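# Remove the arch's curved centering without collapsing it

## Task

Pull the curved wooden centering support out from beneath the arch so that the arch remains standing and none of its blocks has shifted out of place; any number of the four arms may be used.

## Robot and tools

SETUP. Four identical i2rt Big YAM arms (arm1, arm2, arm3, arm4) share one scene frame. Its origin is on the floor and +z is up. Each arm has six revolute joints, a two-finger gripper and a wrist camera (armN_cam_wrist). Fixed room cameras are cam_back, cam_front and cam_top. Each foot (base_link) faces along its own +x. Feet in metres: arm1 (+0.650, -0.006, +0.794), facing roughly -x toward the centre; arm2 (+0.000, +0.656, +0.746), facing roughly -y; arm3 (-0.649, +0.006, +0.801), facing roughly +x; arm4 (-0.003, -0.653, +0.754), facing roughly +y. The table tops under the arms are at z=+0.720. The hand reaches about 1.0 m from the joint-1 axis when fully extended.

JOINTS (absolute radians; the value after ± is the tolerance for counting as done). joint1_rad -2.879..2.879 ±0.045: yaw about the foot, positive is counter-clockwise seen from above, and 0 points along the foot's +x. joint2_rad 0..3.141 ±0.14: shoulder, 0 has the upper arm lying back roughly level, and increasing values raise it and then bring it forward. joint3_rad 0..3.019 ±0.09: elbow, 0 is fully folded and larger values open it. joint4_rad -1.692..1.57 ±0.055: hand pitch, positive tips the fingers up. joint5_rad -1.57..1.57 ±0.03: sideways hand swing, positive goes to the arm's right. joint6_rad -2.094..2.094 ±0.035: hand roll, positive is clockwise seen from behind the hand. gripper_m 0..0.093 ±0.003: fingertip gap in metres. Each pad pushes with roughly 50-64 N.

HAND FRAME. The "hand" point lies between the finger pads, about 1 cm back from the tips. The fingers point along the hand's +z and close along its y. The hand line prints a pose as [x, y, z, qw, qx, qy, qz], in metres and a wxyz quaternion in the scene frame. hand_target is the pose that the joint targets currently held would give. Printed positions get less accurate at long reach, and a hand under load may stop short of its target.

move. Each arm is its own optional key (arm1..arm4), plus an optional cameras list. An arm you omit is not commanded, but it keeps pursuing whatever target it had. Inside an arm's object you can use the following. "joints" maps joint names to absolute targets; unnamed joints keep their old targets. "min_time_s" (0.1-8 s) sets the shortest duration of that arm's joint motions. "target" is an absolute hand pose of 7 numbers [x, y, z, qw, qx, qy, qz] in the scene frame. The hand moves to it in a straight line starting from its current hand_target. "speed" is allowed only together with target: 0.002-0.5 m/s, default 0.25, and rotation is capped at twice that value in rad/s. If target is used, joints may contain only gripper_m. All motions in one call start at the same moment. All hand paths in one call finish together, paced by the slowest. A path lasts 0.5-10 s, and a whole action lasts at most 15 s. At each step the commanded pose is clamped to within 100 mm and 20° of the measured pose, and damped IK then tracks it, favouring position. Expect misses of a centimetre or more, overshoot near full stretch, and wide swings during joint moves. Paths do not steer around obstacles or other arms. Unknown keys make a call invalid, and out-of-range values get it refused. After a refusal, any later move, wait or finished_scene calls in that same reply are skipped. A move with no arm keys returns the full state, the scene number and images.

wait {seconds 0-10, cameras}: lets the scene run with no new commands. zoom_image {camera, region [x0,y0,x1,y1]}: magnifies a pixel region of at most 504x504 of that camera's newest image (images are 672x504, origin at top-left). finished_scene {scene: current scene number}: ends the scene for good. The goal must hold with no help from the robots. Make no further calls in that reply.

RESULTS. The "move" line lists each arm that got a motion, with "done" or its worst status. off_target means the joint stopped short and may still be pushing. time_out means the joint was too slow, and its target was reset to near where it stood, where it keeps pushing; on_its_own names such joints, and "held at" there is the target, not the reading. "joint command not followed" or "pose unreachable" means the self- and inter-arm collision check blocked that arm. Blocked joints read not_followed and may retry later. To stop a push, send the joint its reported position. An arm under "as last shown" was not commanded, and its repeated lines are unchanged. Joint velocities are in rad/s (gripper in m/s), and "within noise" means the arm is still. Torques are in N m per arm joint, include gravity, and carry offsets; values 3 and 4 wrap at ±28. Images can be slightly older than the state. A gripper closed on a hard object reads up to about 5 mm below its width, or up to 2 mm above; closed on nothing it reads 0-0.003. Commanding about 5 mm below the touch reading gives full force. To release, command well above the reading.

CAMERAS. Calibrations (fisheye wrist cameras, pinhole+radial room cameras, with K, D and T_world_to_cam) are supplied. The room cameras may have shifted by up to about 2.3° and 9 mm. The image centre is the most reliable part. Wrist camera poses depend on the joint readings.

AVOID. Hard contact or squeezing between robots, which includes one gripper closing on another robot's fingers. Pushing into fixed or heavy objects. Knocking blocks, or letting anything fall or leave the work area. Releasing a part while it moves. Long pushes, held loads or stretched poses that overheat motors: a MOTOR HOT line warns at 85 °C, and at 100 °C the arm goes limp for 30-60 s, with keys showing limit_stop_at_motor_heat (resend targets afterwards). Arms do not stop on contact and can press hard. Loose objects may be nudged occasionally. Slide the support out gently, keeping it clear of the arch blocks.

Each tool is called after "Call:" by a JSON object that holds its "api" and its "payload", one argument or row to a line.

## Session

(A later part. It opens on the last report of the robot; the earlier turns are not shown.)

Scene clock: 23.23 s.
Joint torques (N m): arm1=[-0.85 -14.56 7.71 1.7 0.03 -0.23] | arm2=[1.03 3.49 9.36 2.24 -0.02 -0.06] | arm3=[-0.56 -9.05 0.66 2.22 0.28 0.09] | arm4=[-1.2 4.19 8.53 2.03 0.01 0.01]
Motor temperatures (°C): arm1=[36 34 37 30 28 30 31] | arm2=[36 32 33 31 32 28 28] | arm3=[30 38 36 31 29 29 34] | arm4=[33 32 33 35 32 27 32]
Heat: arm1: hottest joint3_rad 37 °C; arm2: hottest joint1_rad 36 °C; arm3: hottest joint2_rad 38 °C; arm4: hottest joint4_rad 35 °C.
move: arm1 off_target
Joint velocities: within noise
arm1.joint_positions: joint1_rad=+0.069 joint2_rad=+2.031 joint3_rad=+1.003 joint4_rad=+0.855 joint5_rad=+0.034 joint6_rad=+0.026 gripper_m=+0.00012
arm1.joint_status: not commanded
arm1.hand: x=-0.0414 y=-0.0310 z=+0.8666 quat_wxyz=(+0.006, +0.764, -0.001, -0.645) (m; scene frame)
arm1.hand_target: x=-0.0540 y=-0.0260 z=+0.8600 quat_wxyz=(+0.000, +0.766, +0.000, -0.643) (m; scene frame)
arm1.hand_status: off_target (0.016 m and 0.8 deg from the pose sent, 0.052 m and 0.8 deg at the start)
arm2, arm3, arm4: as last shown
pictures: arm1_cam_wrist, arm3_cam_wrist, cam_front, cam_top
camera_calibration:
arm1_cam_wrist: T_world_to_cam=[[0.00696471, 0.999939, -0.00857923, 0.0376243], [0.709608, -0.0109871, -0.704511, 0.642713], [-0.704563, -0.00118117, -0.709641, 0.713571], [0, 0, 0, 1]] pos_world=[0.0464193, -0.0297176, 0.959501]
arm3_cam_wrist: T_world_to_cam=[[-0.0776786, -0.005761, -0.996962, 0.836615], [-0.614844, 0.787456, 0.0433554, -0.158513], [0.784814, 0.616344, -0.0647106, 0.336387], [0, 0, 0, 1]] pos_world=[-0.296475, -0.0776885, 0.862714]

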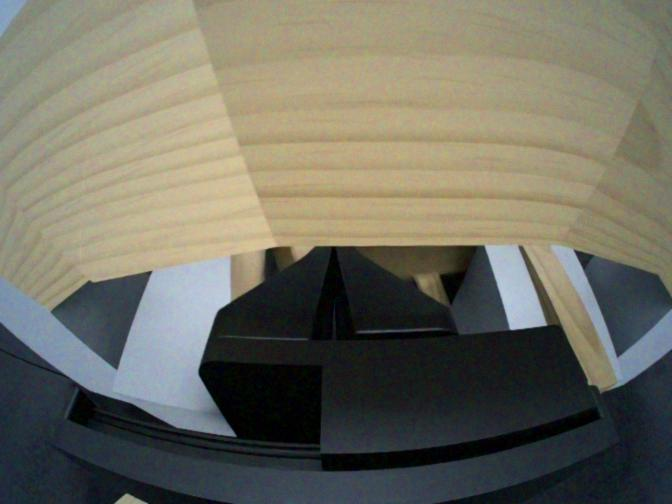

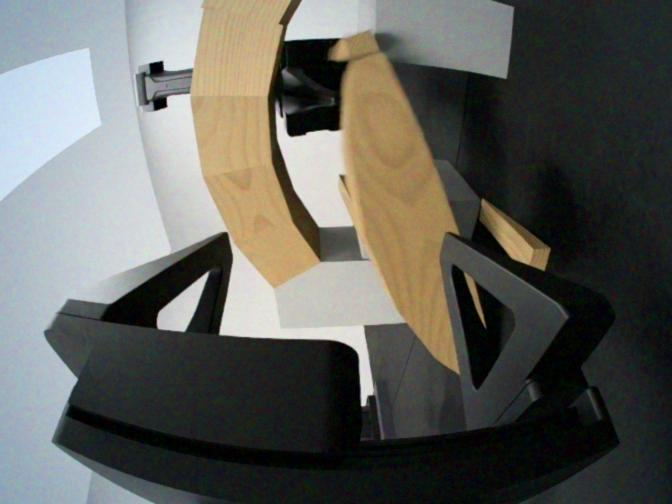

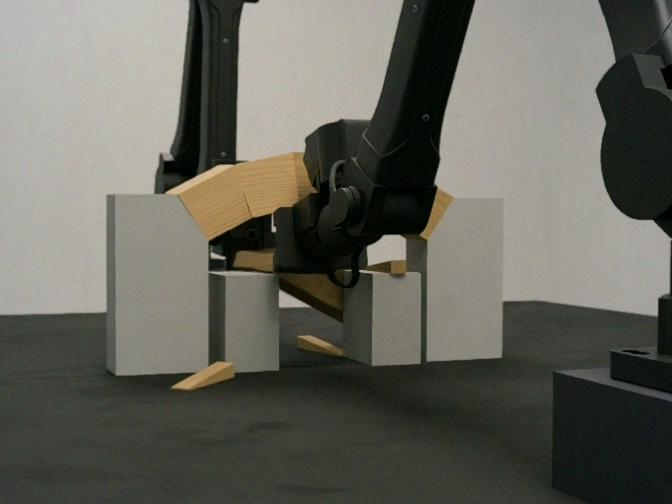

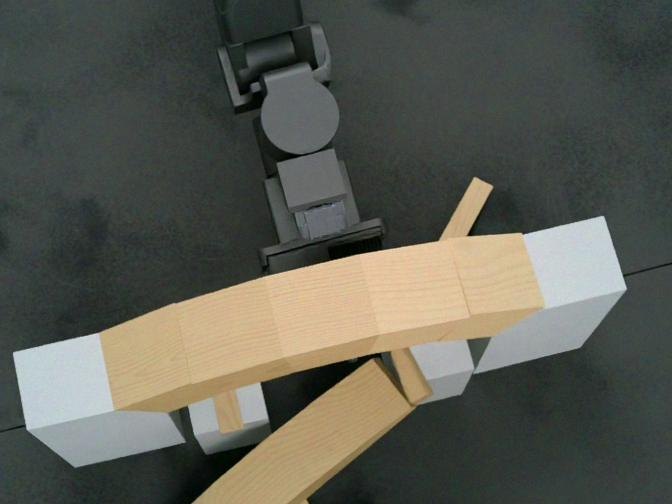

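Call:
{"api": "wait", "payload": {
  "seconds": 0.3,
  "cameras": ["arm3_cam_wrist","cam_front","cam_back","cam_top"]
}}

Scene clock: 23.70 s.
Joint torques (N m): arm1=[-0.85 -14.45 7.68 1.69 0.02 -0.21] | arm2=[1.32 3.55 9.35 2.24 -0.02 -0.07] | arm3=[-0.79 -9.11 0.65 2.29 0.29 0.09] | arm4=[-1.03 3.78 8.59 2.1 -0.01 0.02]
Motor temperatures (°C): arm1=[36 34 37 30 28 30 31] | arm2=[36 32 33 31 32 28 28] | arm3=[30 38 36 31 29 29 34] | arm4=[33 32 33 35 32 27 32]
Heat: arm1: hottest joint3_rad 37 °C; arm2: hottest joint1_rad 36 °C; arm3: hottest joint2_rad 38 °C; arm4: hottest joint4_rad 35 °C.
Joint velocities: within noise
arm1.joint_positions: joint1_rad=+0.069 joint2_rad=+2.031 joint3_rad=+1.003 joint4_rad=+0.855 joint5_rad=+0.034 joint6_rad=+0.026 gripper_m=+0.00012
arm1.joint_status: not commanded
arm1.hand: x=-0.0414 y=-0.0310 z=+0.8666 quat_wxyz=(+0.006, +0.764, -0.001, -0.645) (m; scene frame)
arm1.hand_target: x=-0.0540 y=-0.0260 z=+0.8600 quat_wxyz=(+0.000, +0.766, +0.000, -0.643) (m; scene frame)
arm1.hand_status: off_target (0.016 m and 0.8 deg from the pose sent, 0.052 m and 0.8 deg at the start)
arm2.joint_positions: joint1_rad=+0.031 joint2_rad=+0.603 joint3_rad=+1.457 joint4_rad=-1.387 joint5_rad=-0.263 joint6_rad=+0.761 gripper_m=+0.09396
arm2.joint_status: not commanded
arm2.hand: x=+0.0421 y=+0.4486 z=+1.3126 quat_wxyz=(-0.497, -0.768, -0.393, +0.094) (m; scene frame)
arm2.hand_target: x=+0.0421 y=+0.4516 z=+1.3209 quat_wxyz=(-0.505, -0.763, -0.391, +0.098) (m; scene frame)
arm2.hand_status: not commanded
arm3.joint_positions: joint1_rad=-0.055 joint2_rad=+1.943 joint3_rad=+0.323 joint4_rad=+1.536 joint5_rad=-0.026 joint6_rad=+1.565 gripper_m=+0.08791
arm3.joint_status: not commanded
arm3.hand: x=-0.1974 y=+0.0026 z=+0.8536 quat_wxyz=(-0.477, -0.518, -0.527, -0.476) (m; scene frame)
arm3.hand_target: x=-0.1997 y=+0.0000 z=+0.8546 quat_wxyz=(-0.479, -0.520, -0.521, -0.479) (m; scene frame)
arm3.hand_status: not commanded
arm4.joint_positions: joint1_rad=-0.454 joint2_rad=+0.631 joint3_rad=+1.450 joint4_rad=-1.565 joint5_rad=-0.075 joint6_rad=-0.150 gripper_m=+0.09396
arm4.joint_status: not commanded
arm4.hand: x=+0.0668 y=-0.4724 z=+1.2759 quat_wxyz=(-0.346, +0.552, -0.728, -0.214) (m; scene frame)
arm4.hand_target: x=+0.0658 y=-0.4742 z=+1.2836 quat_wxyz=(-0.354, +0.550, -0.724, -0.218) (m; scene frame)
arm4.hand_status: not commanded
wait: 0.30 s; at rest by 0.10 s
pictures: arm3_cam_wrist, cam_back, cam_front, cam_top
camera_calibration:
arm3_cam_wrist: T_world_to_cam=[[-0.0776786, -0.005761, -0.996962, 0.836615], [-0.614844, 0.787456, 0.0433554, -0.158513], [0.784814, 0.616344, -0.0647106, 0.336387], [0, 0, 0, 1]] pos_world=[-0.296475, -0.0776885, 0.862714]

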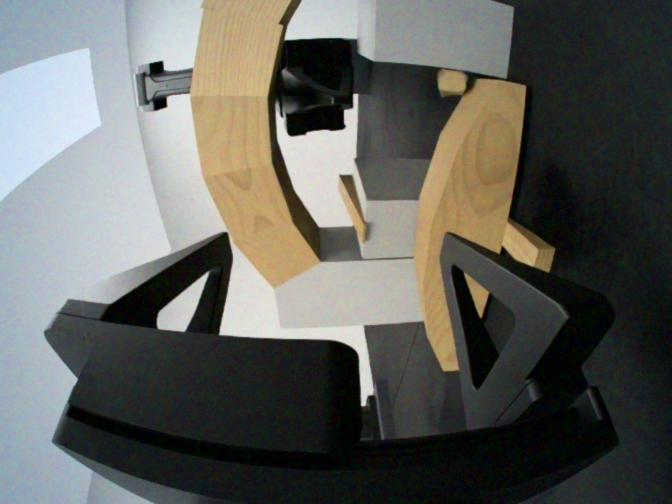

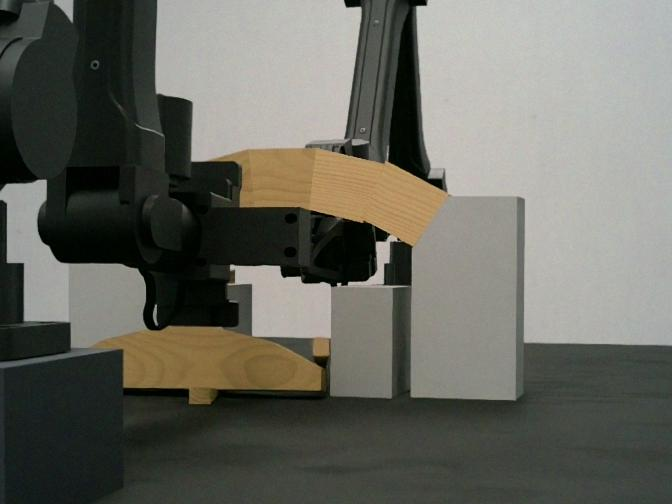

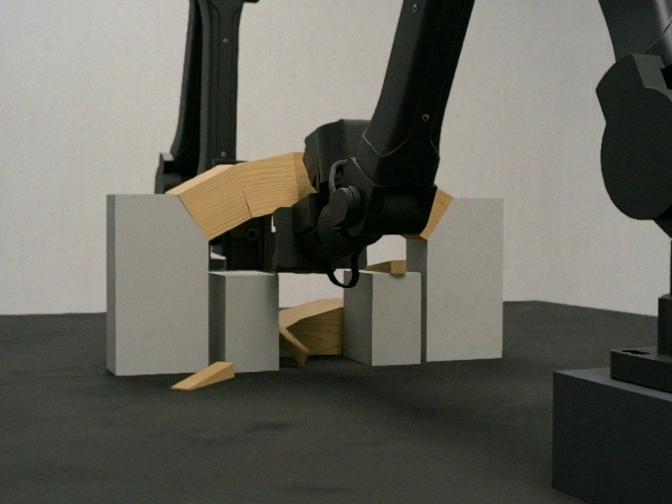

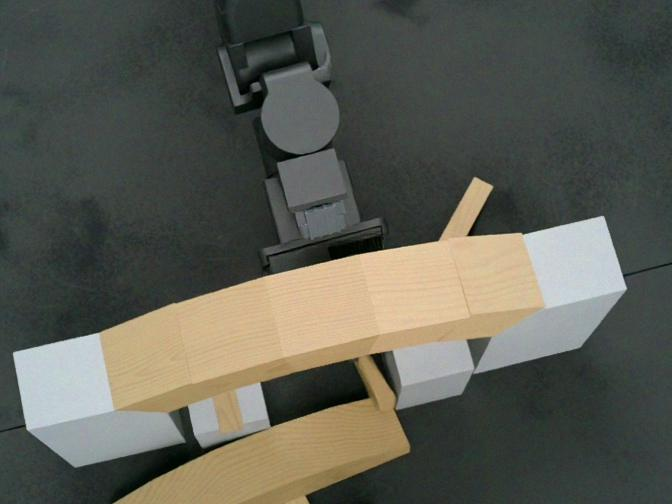

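Call:
{"api": "zoom_image", "payload": {
  "camera": "cam_front",
  "region": [160, 130, 480, 400]
}}

Call:
{"api": "zoom_image", "payload": {
  "camera": "cam_back",
  "region": [200, 120, 540, 410]
}}

Call:
{"api": "zoom_image", "payload": {
  "camera": "cam_top",
  "region": [80, 160, 560, 480]
}}

Scaled by 1.575 from the camera's 672x504 image, which has a finer 960x720 frame.

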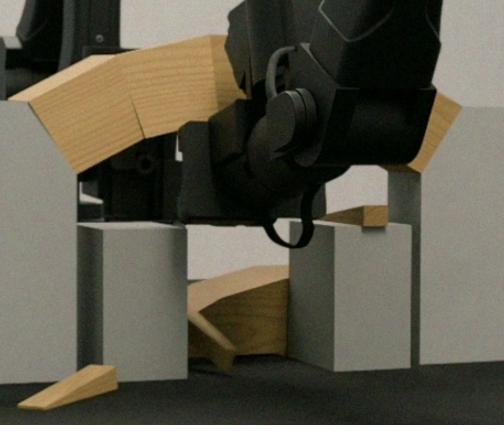

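Scaled by 1.482 from the camera's 672x504 image, which has a finer 960x720 frame.

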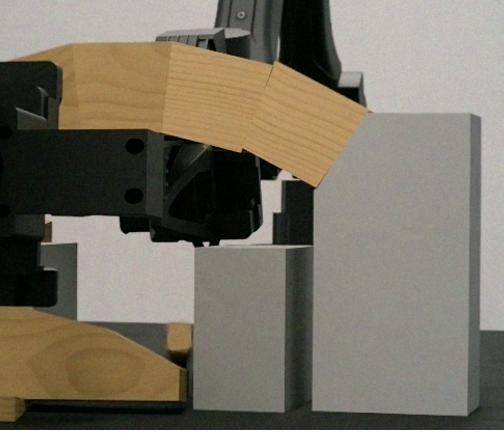

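Scaled by 1.050 from the camera's 672x504 image, which has a finer 960x720 frame.

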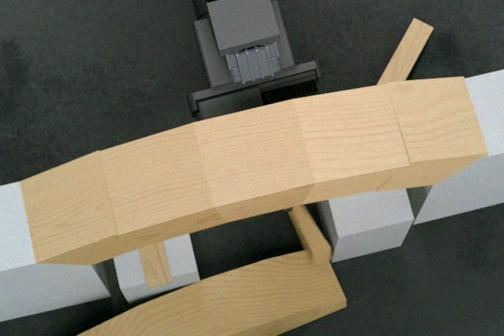

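Call:
{"api": "move", "payload": {
  "arm1": {"target":[0.03,-0.03,0.85,0,-0.766,0,0.6428],"speed":0.06},
  "cameras": ["cam_front","cam_back","cam_top"]
}}

Scene clock: 26.47 s.
Joint torques (N m): arm1=[0.21 -16.56 2.89 3.59 0.12 -0.18] | arm2=[1.2 3.78 9.37 2.28 -0.01 -0.06] | arm3=[-0.5 -9.05 0.65 2.24 0.29 0.1] | arm4=[-0.85 4.25 8.59 2.19 -0.02 0.04]
Motor temperatures (°C): arm1=[36 34 37 30 28 30 31] | arm2=[36 32 34 31 32 28 28] | arm3=[30 38 36 31 29 29 34] | arm4=[33 32 33 35 31 27 32]
Heat: arm1: hottest joint3_rad 37 °C; arm2: hottest joint1_rad 36 °C; arm3: hottest joint2_rad 38 °C; arm4: hottest joint4_rad 35 °C.
move: arm1 off_target
Joint velocities: within noise
arm1.joint_positions: joint1_rad=+0.069 joint2_rad=+2.001 joint3_rad=+0.801 joint4_rad=+0.982 joint5_rad=+0.047 joint6_rad=+0.026 gripper_m=+0.00012
arm1.joint_status: not commanded
arm1.hand: x=+0.0288 y=-0.0253 z=+0.8333 quat_wxyz=(+0.000, +0.778, -0.005, -0.628) (m; scene frame)
arm1.hand_target: x=+0.0299 y=-0.0299 z=+0.8496 quat_wxyz=(+0.000, +0.766, +0.000, -0.643) (m; scene frame)
arm1.hand_status: off_target (0.017 m and 2.3 deg from the pose sent, 0.073 m and 0.8 deg at the start)
arm2, arm3, arm4: as last shown
pictures: cam_back, cam_front, cam_top

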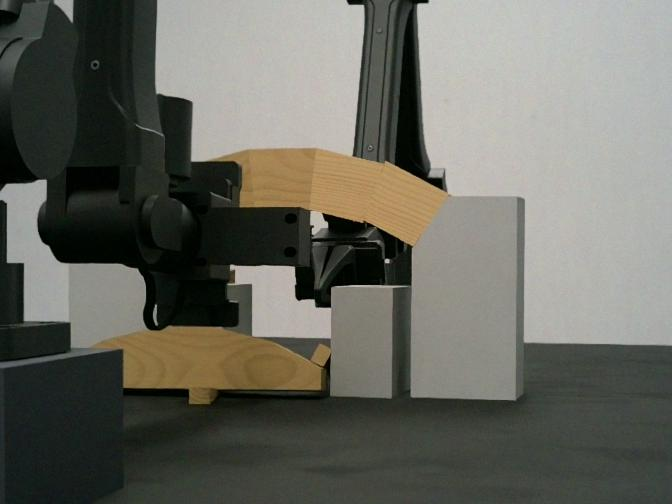

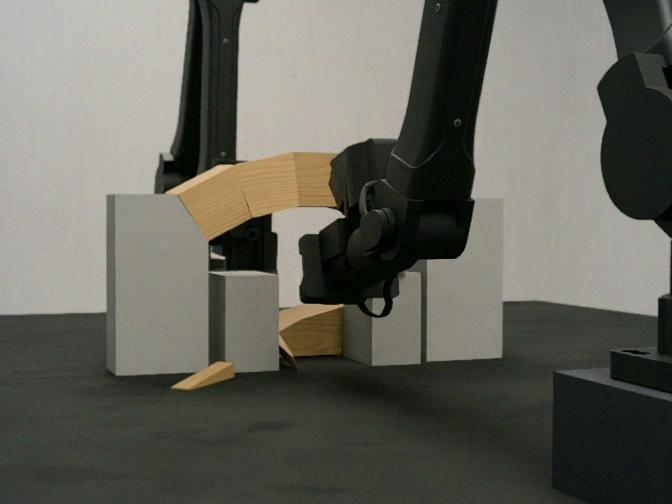

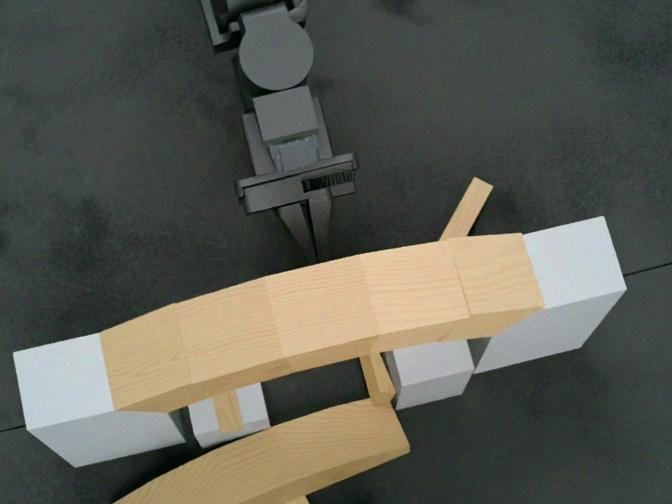

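Call:
{"api": "move", "payload": {
  "arm3": {"target":[-0.13,0.0,0.85,0.4226,0,0.9063,0],"speed":0.4,"joints":{"gripper_m":0.0}},
  "arm1": {"target":[0.12,-0.03,0.87,0,-0.766,0,0.6428],"speed":0.2},
  "cameras": ["arm3_cam_wrist","cam_top","cam_front"]
}}

Scene clock: 31.27 s.
Joint torques (N m): arm1=[0.56 -12.75 2.4 3.6 0.12 -0.16] | arm2=[1.14 3.66 9.36 2.33 -0.01 -0.06] | arm3=[0.44 -12.04 11.08 0.8 0.24 -0.06] | arm4=[-0.91 3.9 8.72 2.19 0 0.03]
Motor temperatures (°C): arm1=[36 35 37 30 28 30 31] | arm2=[36 32 34 31 32 28 28] | arm3=[30 38 36 31 29 29 34] | arm4=[33 32 34 35 31 27 32]
Heat: arm1: hottest joint3_rad 37 °C; arm2: hottest joint1_rad 36 °C; arm3: hottest joint2_rad 38 °C; arm4: hottest joint4_rad 35 °C.
move: arm1 off_target; arm3 off_target
Joint velocities: within noise
arm1.joint_positions: joint1_rad=+0.076 joint2_rad=+1.826 joint3_rad=+0.541 joint4_rad=+1.070 joint5_rad=+0.059 joint6_rad=+0.026 gripper_m=+0.00012
arm1.joint_status: not commanded
arm1.hand: x=+0.1180 y=-0.0232 z=+0.8566 quat_wxyz=(-0.002, +0.777, -0.006, -0.629) (m; scene frame)
arm1.hand_target: x=+0.1199 y=-0.0300 z=+0.8697 quat_wxyz=(+0.000, +0.766, +0.000, -0.643) (m; scene frame)
arm1.hand_status: off_target (0.015 m and 2.2 deg from the pose sent, 0.098 m and 2.3 deg at the start)
arm2, arm4: as last shown
arm3.joint_positions: joint1_rad=-0.063 joint2_rad=+1.583 joint3_rad=+0.624 joint4_rad=+0.214 joint5_rad=-0.019 joint6_rad=+0.005 gripper_m=+0.00017
arm3.joint_status: all done
arm3.hand: x=-0.1531 y=-0.0035 z=+0.8245 quat_wxyz=(-0.398, -0.009, -0.918, -0.002) (m; scene frame)
arm3.hand_target: x=-0.1313 y=+0.0001 z=+0.8507 quat_wxyz=(-0.423, +0.000, -0.906, +0.000) (m; scene frame)
arm3.hand_status: off_target (0.035 m and 3.3 deg from the pose sent, 0.068 m and 94.4 deg at the start)
pictures: arm3_cam_wrist, cam_front, cam_top
camera_calibration:
arm3_cam_wrist: T_world_to_cam=[[-0.0073295, -0.999704, -0.0231993, 0.0153695], [-0.986795, 0.0109849, -0.161599, -0.0158995], [0.161806, 0.0217085, -0.986584, 0.966114], [0, 0, 0, 1]] pos_world=[-0.1719, -0.00543335, 0.95094]

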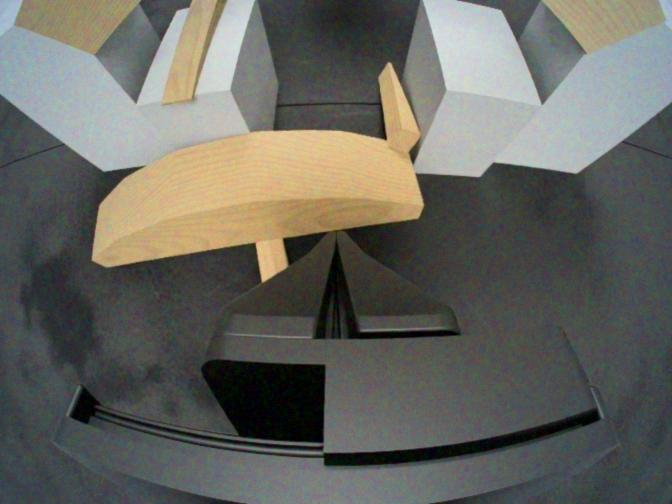

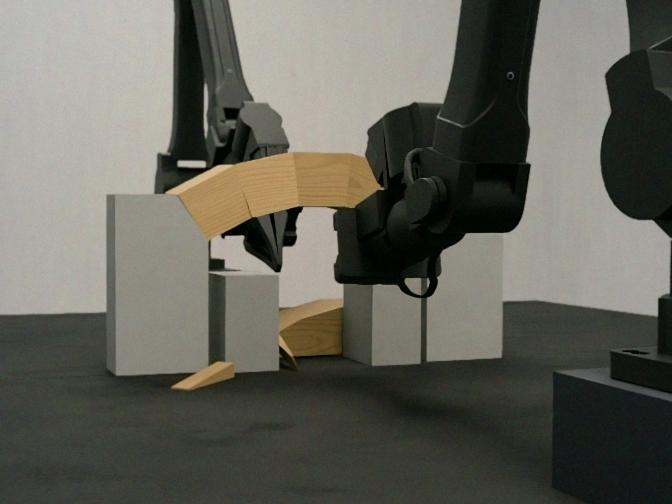

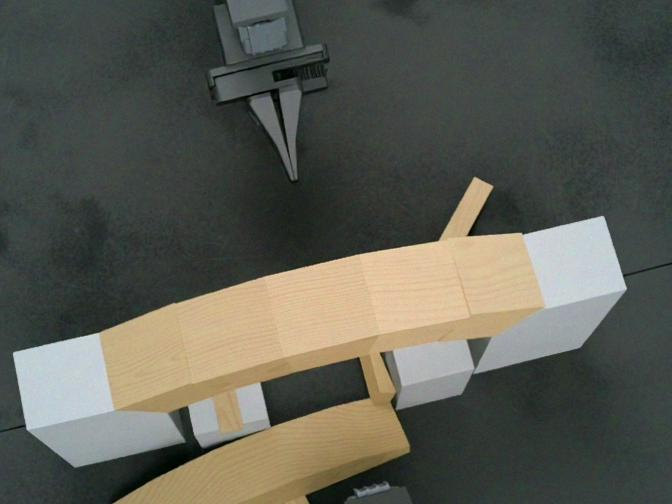

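Call:
{"api": "move", "payload": {
  "arm3": {"target":[-0.115,0.015,0.86,0.0923,0.7011,0.7011,0.0923],"speed":0.5,"joints":{"gripper_m":0.09}},
  "cameras": ["arm3_cam_wrist","cam_top","cam_front"]
}}

Scene clock: 37.80 s.
Joint torques (N m): arm1=[0.62 -12.86 2.33 3.59 0.12 -0.16] | arm2=[1.14 3.55 9.4 2.37 -0.02 -0.06] | arm3=[-1.26 -12.28 13.55 -0.17 0.13 0.13] | arm4=[-1.38 3.72 8.57 2.21 -0.03 0.03]
Motor temperatures (°C): arm1=[36 35 37 30 28 30 31] | arm2=[36 32 34 31 32 28 28] | arm3=[30 39 37 31 29 29 34] | arm4=[33 32 34 35 31 27 32]
Heat: arm1: hottest joint3_rad 37 °C; arm2: hottest joint1_rad 36 °C; arm3: hottest joint2_rad 39 °C; arm4: hottest joint4_rad 35 °C.
move: arm3 off_target
Joint velocities: within noise
arm1, arm2, arm4: as last shown
arm3.joint_positions: joint1_rad=-0.013 joint2_rad=+1.683 joint3_rad=+1.111 joint4_rad=-0.756 joint5_rad=+0.001 joint6_rad=+1.578 gripper_m=+0.08992
arm3.joint_status: all done
arm3.hand: x=-0.1367 y=+0.0186 z=+0.8488 quat_wxyz=(-0.084, -0.696, -0.709, -0.082) (m; scene frame)
arm3.hand_target: x=-0.1160 y=+0.0150 z=+0.8604 quat_wxyz=(-0.093, -0.701, -0.701, -0.093) (m; scene frame)
arm3.hand_status: off_target (0.025 m and 1.9 deg from the pose sent, 0.055 m and 93.4 deg at the start)
pictures: arm3_cam_wrist, cam_front, cam_top
camera_calibration:
arm3_cam_wrist: T_world_to_cam=[[-0.96907, -0.0142631, -0.246375, 0.0777816], [-0.160987, 0.793203, 0.587292, -0.533296], [0.187049, 0.60879, -0.770965, 0.796518], [0, 0, 0, 1]] pos_world=[-0.159465, -0.0607905, 0.946451]

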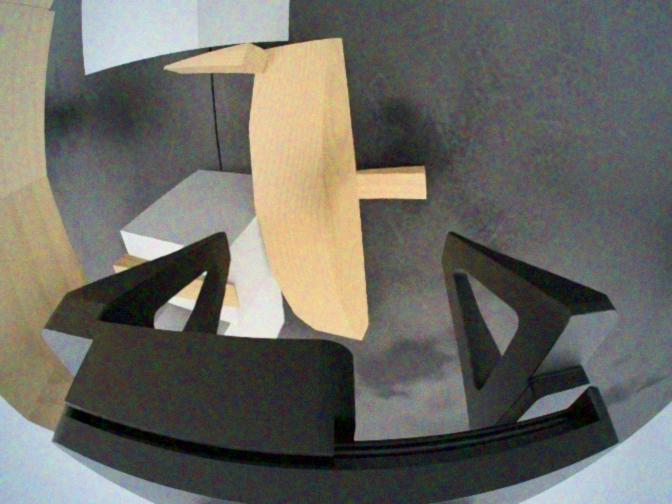

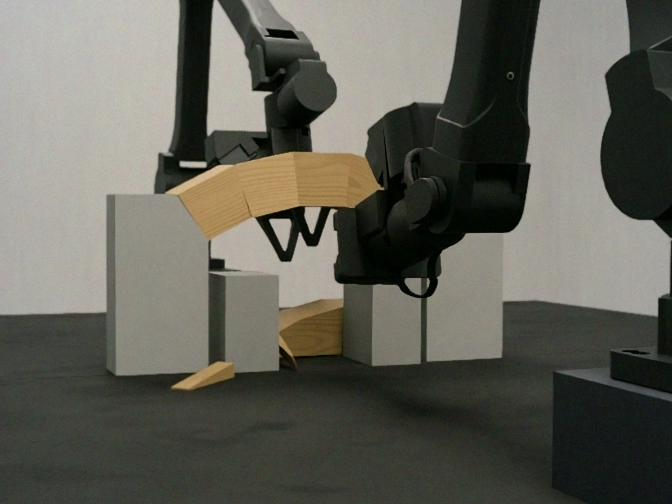

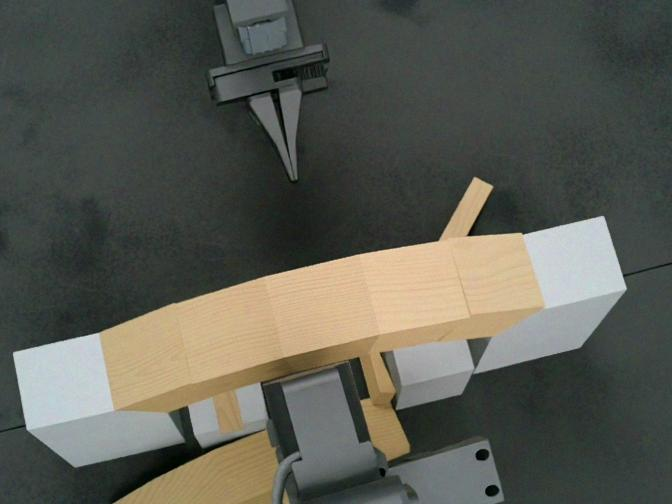

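Call:
{"api": "move", "payload": {
  "arm3": {"target":[-0.08,0.012,0.815,0.0923,0.7011,0.7011,0.0923],"speed":0.15},
  "cameras": ["arm3_cam_wrist","cam_front"]
}}

Scene clock: 40.20 s.
Joint torques (N m): arm1=[0.62 -12.86 2.37 3.58 0.11 -0.16] | arm2=[1.44 3.6 9.33 2.3 -0.02 -0.05] | arm3=[-0.97 -14.51 12.71 0.75 0.09 0.1] | arm4=[-1.08 4.37 8.59 2.06 -0.04 0.04]
Motor temperatures (°C): arm1=[36 35 37 30 28 30 31] | arm2=[36 32 34 31 32 28 28] | arm3=[30 39 38 31 29 29 34] | arm4=[33 32 34 35 31 27 32]
Heat: arm1: hottest joint3_rad 37 °C; arm2: hottest joint1_rad 36 °C; arm3: hottest joint2_rad 39 °C; arm4: hottest joint4_rad 35 °C.
move: arm3 off_target
Joint velocities: within noise
arm1, arm2, arm4: as last shown
arm3.joint_positions: joint1_rad=-0.018 joint2_rad=+1.829 joint3_rad=+1.182 joint4_rad=-0.704 joint5_rad=+0.000 joint6_rad=+1.578 gripper_m=+0.08992
arm3.joint_status: not commanded
arm3.hand: x=-0.1066 y=+0.0163 z=+0.8035 quat_wxyz=(-0.076, -0.699, -0.708, -0.073) (m; scene frame)
arm3.hand_target: x=-0.0812 y=+0.0119 z=+0.8159 quat_wxyz=(-0.093, -0.701, -0.701, -0.092) (m; scene frame)
arm3.hand_status: off_target (0.029 m and 3.0 deg from the pose sent, 0.066 m and 1.9 deg at the start)
pictures: arm3_cam_wrist, cam_front
camera_calibration:
arm3_cam_wrist: T_world_to_cam=[[-0.974784, -0.00868197, -0.22298, 0.0762301], [-0.142292, 0.793922, 0.591135, -0.501088], [0.171896, 0.607957, -0.775138, 0.759052], [0, 0, 0, 1]] pos_world=[-0.127471, -0.062984, 0.901579]

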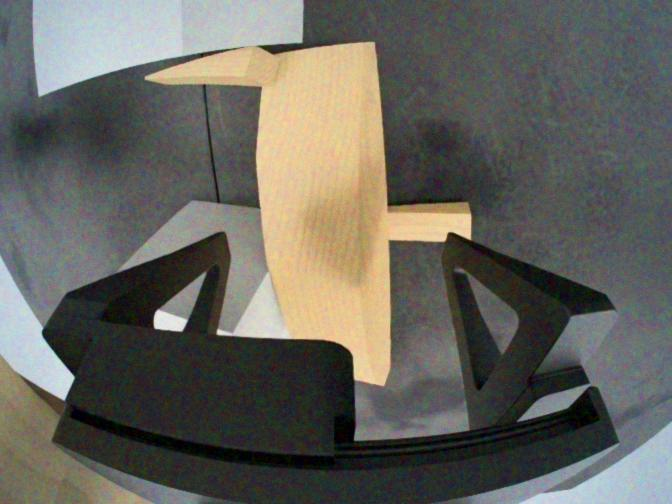

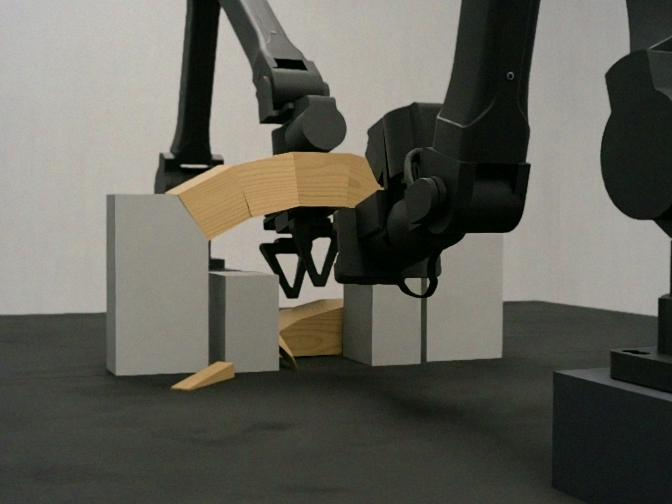

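Call:
{"api": "move", "payload": {
  "arm3": {"target":[-0.074,0.009,0.762,0.0923,0.7011,0.7011,0.0923],"speed":0.1},
  "cameras": ["arm3_cam_wrist","cam_front"]
}}

Scene clock: 42.07 s.
Joint torques (N m): arm1=[0.79 -12.75 2.37 3.58 0.12 -0.17] | arm2=[1.2 3.84 9.33 2.3 -0.02 -0.06] | arm3=[-1.2 -9.47 10.89 0.47 0.08 0.05] | arm4=[-1.26 4.19 8.64 2.17 -0.01 0.02]
Motor temperatures (°C): arm1=[36 35 37 30 28 30 31] | arm2=[35 32 34 31 32 28 28] | arm3=[30 39 39 31 29 29 34] | arm4=[33 32 34 35 31 27 32]
Heat: arm1: hottest joint3_rad 37 °C; arm2: hottest joint1_rad 35 °C; arm3: hottest joint2_rad 39 °C; arm4: hottest joint4_rad 35 °C.
move: arm3 off_target
Joint velocities: within noise
arm1, arm2, arm4: as last shown
arm3.joint_positions: joint1_rad=-0.020 joint2_rad=+1.864 joint3_rad=+1.182 joint4_rad=-0.576 joint5_rad=-0.002 joint6_rad=+1.579 gripper_m=+0.08992
arm3.joint_status: not commanded
arm3.hand: x=-0.0802 y=+0.0159 z=+0.7932 quat_wxyz=(-0.108, -0.695, -0.703, -0.107) (m; scene frame)
arm3.hand_target: x=-0.0764 y=+0.0090 z=+0.7630 quat_wxyz=(-0.092, -0.701, -0.701, -0.092) (m; scene frame)
arm3.hand_status: off_target (0.033 m and 2.6 deg from the pose sent, 0.053 m and 3.0 deg at the start)
pictures: arm3_cam_wrist, cam_front
camera_calibration:
arm3_cam_wrist: T_world_to_cam=[[-0.949492, -0.00657056, -0.313724, 0.173632], [-0.196386, 0.792218, 0.577774, -0.484735], [0.244741, 0.610203, -0.753495, 0.735395], [0, 0, 0, 1]] pos_world=[-0.110314, -0.0635838, 0.888656]

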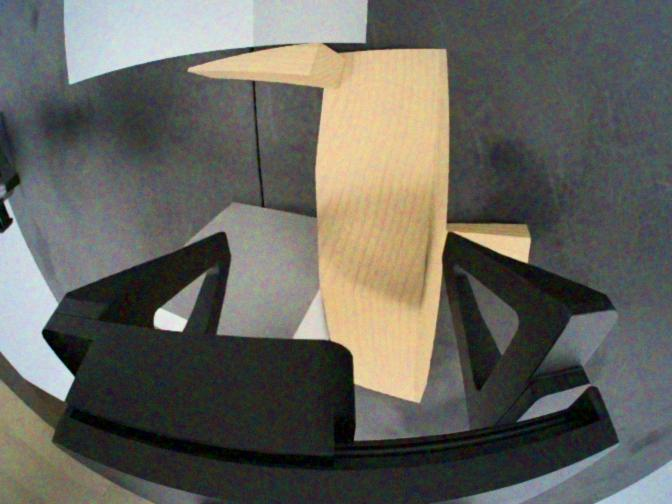

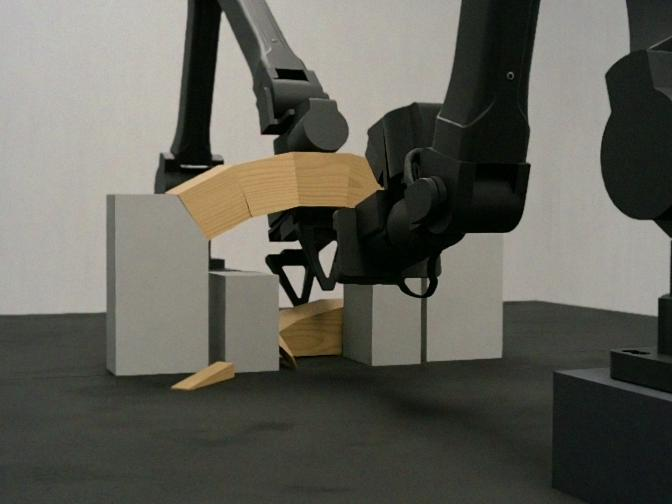

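Call:
{"api": "move", "payload": {
  "arm3": {"target":[-0.10,0.009,0.815,0.0923,0.7011,0.7011,0.0923],"speed":0.1}
}}

Call:
{"api": "move", "payload": {
  "arm3": {"target":[-0.096,0.009,0.77,0.0923,0.7011,0.7011,0.0923],"speed":0.08},
  "cameras": ["arm3_cam_wrist","cam_front"]
}}

Scene clock: 43.63 s.
Joint torques (N m): arm1=[0.67 -12.69 2.36 3.58 0.12 -0.16] | arm2=[1.14 3.72 9.32 2.29 0 -0.05] | arm3=[-1.14 -17.9 8.13 -0.17 0.09 0.05] | arm4=[-1.03 3.9 8.7 2.07 0 0.03]
Motor temperatures (°C): arm1=[36 35 37 30 28 30 31] | arm2=[35 32 35 31 32 28 28] | arm3=[30 39 39 31 29 29 34] | arm4=[33 32 34 35 31 27 32]
Heat: arm1: hottest joint3_rad 37 °C; arm2: hottest joint1_rad 35 °C; arm3: hottest joint2_rad 39 °C; arm4: hottest joint4_rad 35 °C.
move: arm3 off_target
Joint velocities: within noise
arm1, arm2, arm4: as last shown
arm3.joint_positions: joint1_rad=-0.023 joint2_rad=+1.831 joint3_rad=+1.171 joint4_rad=-0.658 joint5_rad=-0.002 joint6_rad=+1.579 gripper_m=+0.08992
arm3.joint_status: not commanded
arm3.hand: x=-0.1008 y=+0.0142 z=+0.8015 quat_wxyz=(-0.087, -0.699, -0.705, -0.086) (m; scene frame)
arm3.hand_target: x=-0.1000 y=+0.0091 z=+0.8147 quat_wxyz=(-0.092, -0.701, -0.701, -0.092) (m; scene frame)
arm3.hand_status: off_target (0.014 m and 1.1 deg from the pose sent, 0.030 m and 2.6 deg at the start)
pictures: none

Scene clock: 44.80 s.
Joint torques (N m): arm1=[0.67 -12.63 2.36 3.63 0.11 -0.16] | arm2=[1.32 3.78 9.33 2.24 -0.02 -0.07] | arm3=[-1.08 -12.45 7.5 0.72 0.1 0.05] | arm4=[-1.14 4.07 8.62 2.04 0.02 0.04]
Motor temperatures (°C): arm1=[36 35 37 30 28 30 31] | arm2=[35 32 35 31 32 28 28] | arm3=[30 39 39 31 29 29 34] | arm4=[33 32 34 35 31 27 32]
Heat: arm1: hottest joint3_rad 37 °C; arm2: hottest joint1_rad 35 °C; arm3: hottest joint2_rad 39 °C; arm4: hottest joint4_rad 35 °C.
move: arm3 off_target
Joint velocities: within noise
arm1, arm2, arm4: as last shown
arm3.joint_positions: joint1_rad=-0.023 joint2_rad=+1.848 joint3_rad=+1.156 joint4_rad=-0.574 joint5_rad=-0.002 joint6_rad=+1.579 gripper_m=+0.08992
arm3.joint_status: not commanded
arm3.hand: x=-0.0902 y=+0.0143 z=+0.7926 quat_wxyz=(-0.105, -0.696, -0.702, -0.104) (m; scene frame)
arm3.hand_target: x=-0.0969 y=+0.0092 z=+0.7706 quat_wxyz=(-0.092, -0.701, -0.701, -0.092) (m; scene frame)
arm3.hand_status: off_target (0.024 m and 2.1 deg from the pose sent, 0.032 m and 1.1 deg at the start)
pictures: arm3_cam_wrist, cam_front
camera_calibration:
arm3_cam_wrist: T_world_to_cam=[[-0.952094, -0.00401158, -0.305778, 0.157367], [-0.189476, 0.79259, 0.579569, -0.485834], [0.240031, 0.609742, -0.755381, 0.739459], [0, 0, 0, 1]] pos_world=[-0.119719, -0.0651807, 0.888266]

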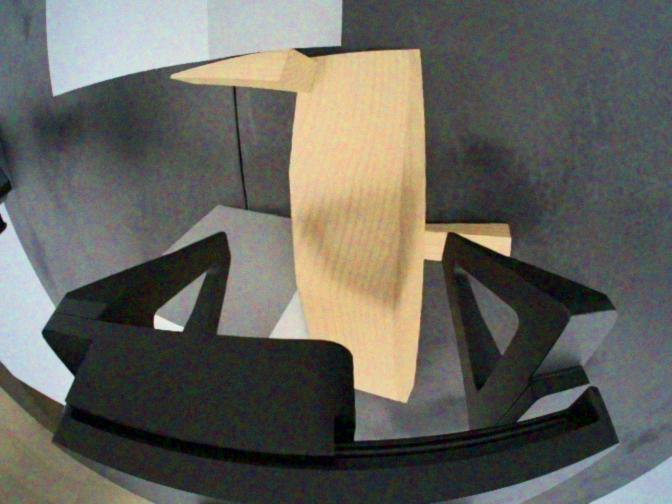

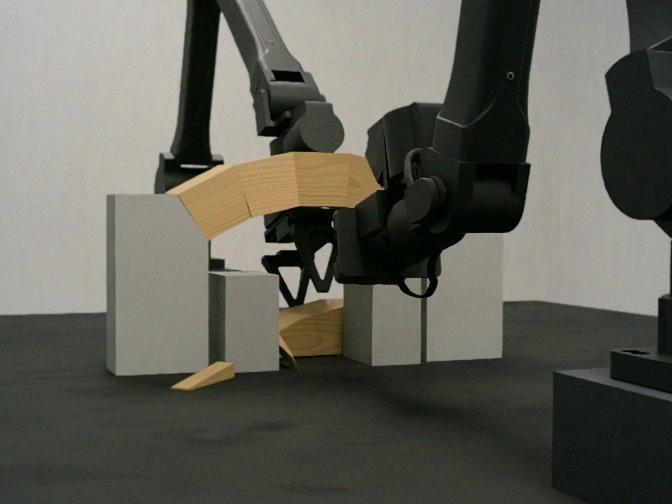

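Call:
{"api": "move", "payload": {
  "arm3": {"target":[-0.104,0.009,0.745,0.0923,0.7011,0.7011,0.0923],"speed":0.1},
  "cameras": ["arm3_cam_wrist","cam_front"]
}}

Scene clock: 46.03 s.
Joint torques (N m): arm1=[0.5 -12.63 2.39 3.58 0.13 -0.15] | arm2=[1.2 3.78 9.39 2.33 -0.01 -0.06] | arm3=[-0.91 -10.7 5.6 0.24 0.1 0.05] | arm4=[-1.2 4.19 8.55 1.98 0.02 0.02]
Motor temperatures (°C): arm1=[36 35 37 30 28 30 31] | arm2=[35 32 35 31 32 28 28] | arm3=[30 39 39 31 29 29 34] | arm4=[33 32 34 35 31 27 32]
Heat: arm1: hottest joint3_rad 37 °C; arm2: hottest joint1_rad 35 °C; arm3: hottest joint2_rad 39 °C; arm4: hottest joint4_rad 35 °C.
move: arm3 off_target
Joint velocities: within noise
arm1: as last shown
arm2.joint_positions: joint1_rad=+0.031 joint2_rad=+0.603 joint3_rad=+1.457 joint4_rad=-1.387 joint5_rad=-0.263 joint6_rad=+0.761 gripper_m=+0.09396
arm2.joint_status: not commanded
arm2.hand: x=+0.0421 y=+0.4486 z=+1.3126 quat_wxyz=(-0.497, -0.768, -0.393, +0.094) (m; scene frame)
arm2.hand_target: x=+0.0421 y=+0.4516 z=+1.3209 quat_wxyz=(-0.505, -0.763, -0.391, +0.098) (m; scene frame)
arm2.hand_status: not commanded
arm3.joint_positions: joint1_rad=-0.023 joint2_rad=+1.853 joint3_rad=+1.136 joint4_rad=-0.494 joint5_rad=-0.002 joint6_rad=+1.579 gripper_m=+0.08992
arm3.joint_status: not commanded
arm3.hand: x=-0.0817 y=+0.0144 z=+0.7887 quat_wxyz=(-0.124, -0.693, -0.699, -0.124) (m; scene frame)
arm3.hand_target: x=-0.1061 y=+0.0094 z=+0.7477 quat_wxyz=(-0.092, -0.701, -0.701, -0.092) (m; scene frame)
arm3.hand_status: off_target (0.049 m and 5.2 deg from the pose sent, 0.050 m and 2.1 deg at the start)
arm4.joint_positions: joint1_rad=-0.454 joint2_rad=+0.631 joint3_rad=+1.450 joint4_rad=-1.565 joint5_rad=-0.075 joint6_rad=-0.150 gripper_m=+0.09396
arm4.joint_status: not commanded
arm4.hand: x=+0.0668 y=-0.4724 z=+1.2759 quat_wxyz=(-0.346, +0.552, -0.728, -0.214) (m; scene frame)
arm4.hand_target: x=+0.0658 y=-0.4742 z=+1.2836 quat_wxyz=(-0.354, +0.550, -0.724, -0.218) (m; scene frame)
arm4.hand_status: not commanded
pictures: arm3_cam_wrist, cam_front
camera_calibration:
arm3_cam_wrist: T_world_to_cam=[[-0.933881, -0.00413085, -0.357561, 0.206575], [-0.221346, 0.792013, 0.568965, -0.476314], [0.280843, 0.61049, -0.74056, 0.726108], [0, 0, 0, 1]] pos_world=[-0.116436, -0.0651815, 0.882596]

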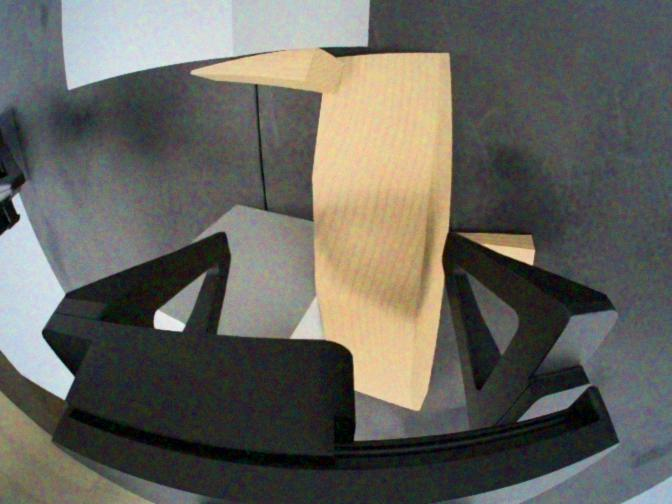

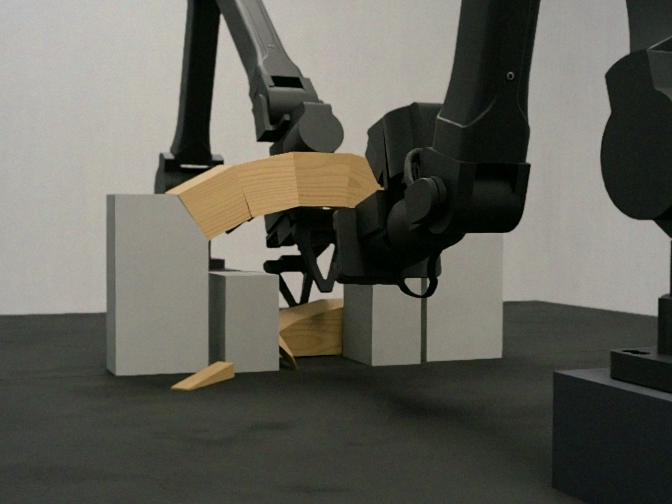

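Call:
{"api": "move", "payload": {
  "arm3": {"target":[-0.13,0.005,0.83,0.0923,0.7011,0.7011,0.0923],"speed":0.12},
  "cameras": ["arm3_cam_wrist","cam_front","cam_top","cam_back"]
}}

Scene clock: 47.93 s.
Joint torques (N m): arm1=[0.67 -12.63 2.36 3.59 0.11 -0.17] | arm2=[1.08 3.72 9.35 2.3 0 -0.05] | arm3=[-1.08 -15.85 8.83 -0.14 0.08 -0.05] | arm4=[-1.61 3.9 8.59 2.15 -0.01 0.04]
Motor temperatures (°C): arm1=[36 35 37 30 28 30 31] | arm2=[35 32 35 31 32 28 28] | arm3=[30 39 39 31 29 29 34] | arm4=[33 32 34 35 31 27 32]
Heat: arm1: hottest joint3_rad 37 °C; arm2: hottest joint1_rad 35 °C; arm3: hottest joint2_rad 39 °C; arm4: hottest joint4_rad 35 °C.
move: arm3 done
Joint velocities: within noise
arm1, arm2, arm4: as last shown
arm3.joint_positions: joint1_rad=-0.031 joint2_rad=+1.729 joint3_rad=+1.084 joint4_rad=-0.667 joint5_rad=-0.004 joint6_rad=+1.578 gripper_m=+0.08992
arm3.joint_status: not commanded
arm3.hand: x=-0.1319 y=+0.0098 z=+0.8215 quat_wxyz=(-0.089, -0.701, -0.702, -0.088) (m; scene frame)
arm3.hand_target: x=-0.1300 y=+0.0051 z=+0.8299 quat_wxyz=(-0.092, -0.701, -0.701, -0.092) (m; scene frame)
arm3.hand_status: done (0.010 m and 0.6 deg from the pose sent, 0.064 m and 5.2 deg at the start)
pictures: arm3_cam_wrist, cam_back, cam_front, cam_top
camera_calibration:
arm3_cam_wrist: T_world_to_cam=[[-0.964996, 0.0037588, -0.262237, 0.0889711], [-0.156803, 0.793234, 0.588382, -0.50993], [0.210227, 0.608906, -0.764878, 0.77784], [0, 0, 0, 1]] pos_world=[-0.157624, -0.0694717, 0.918318]

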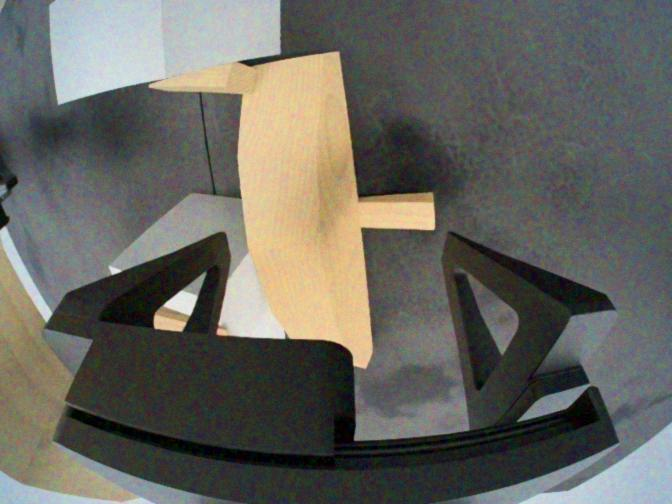

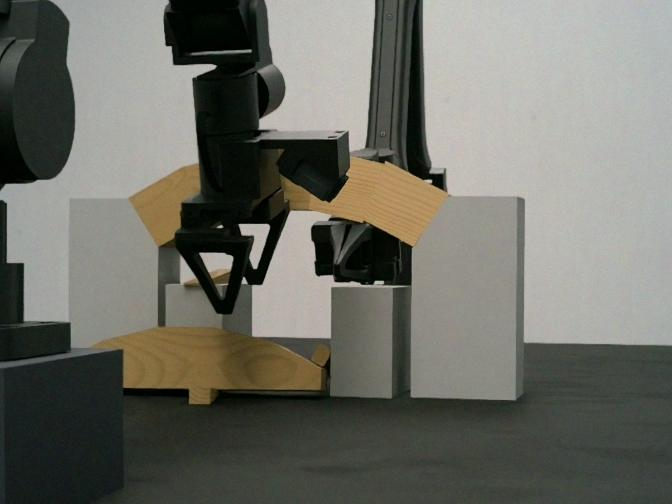

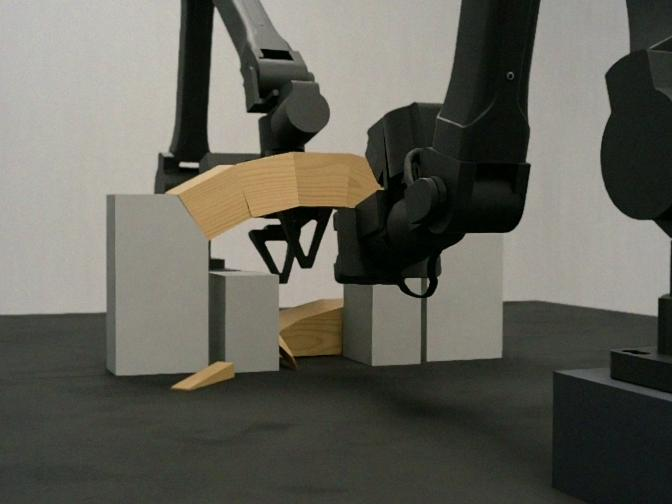

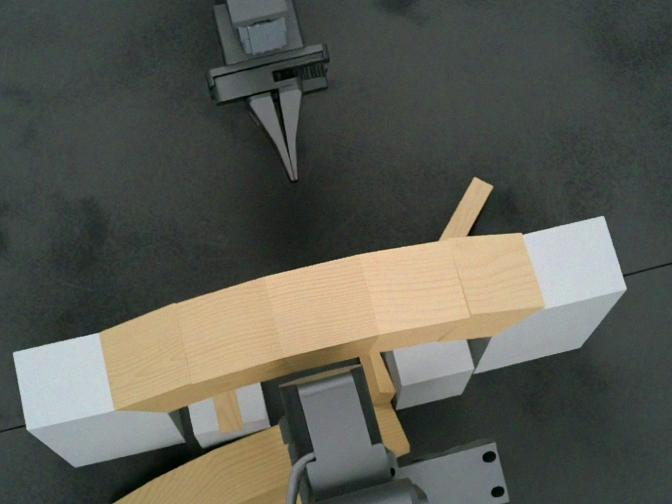

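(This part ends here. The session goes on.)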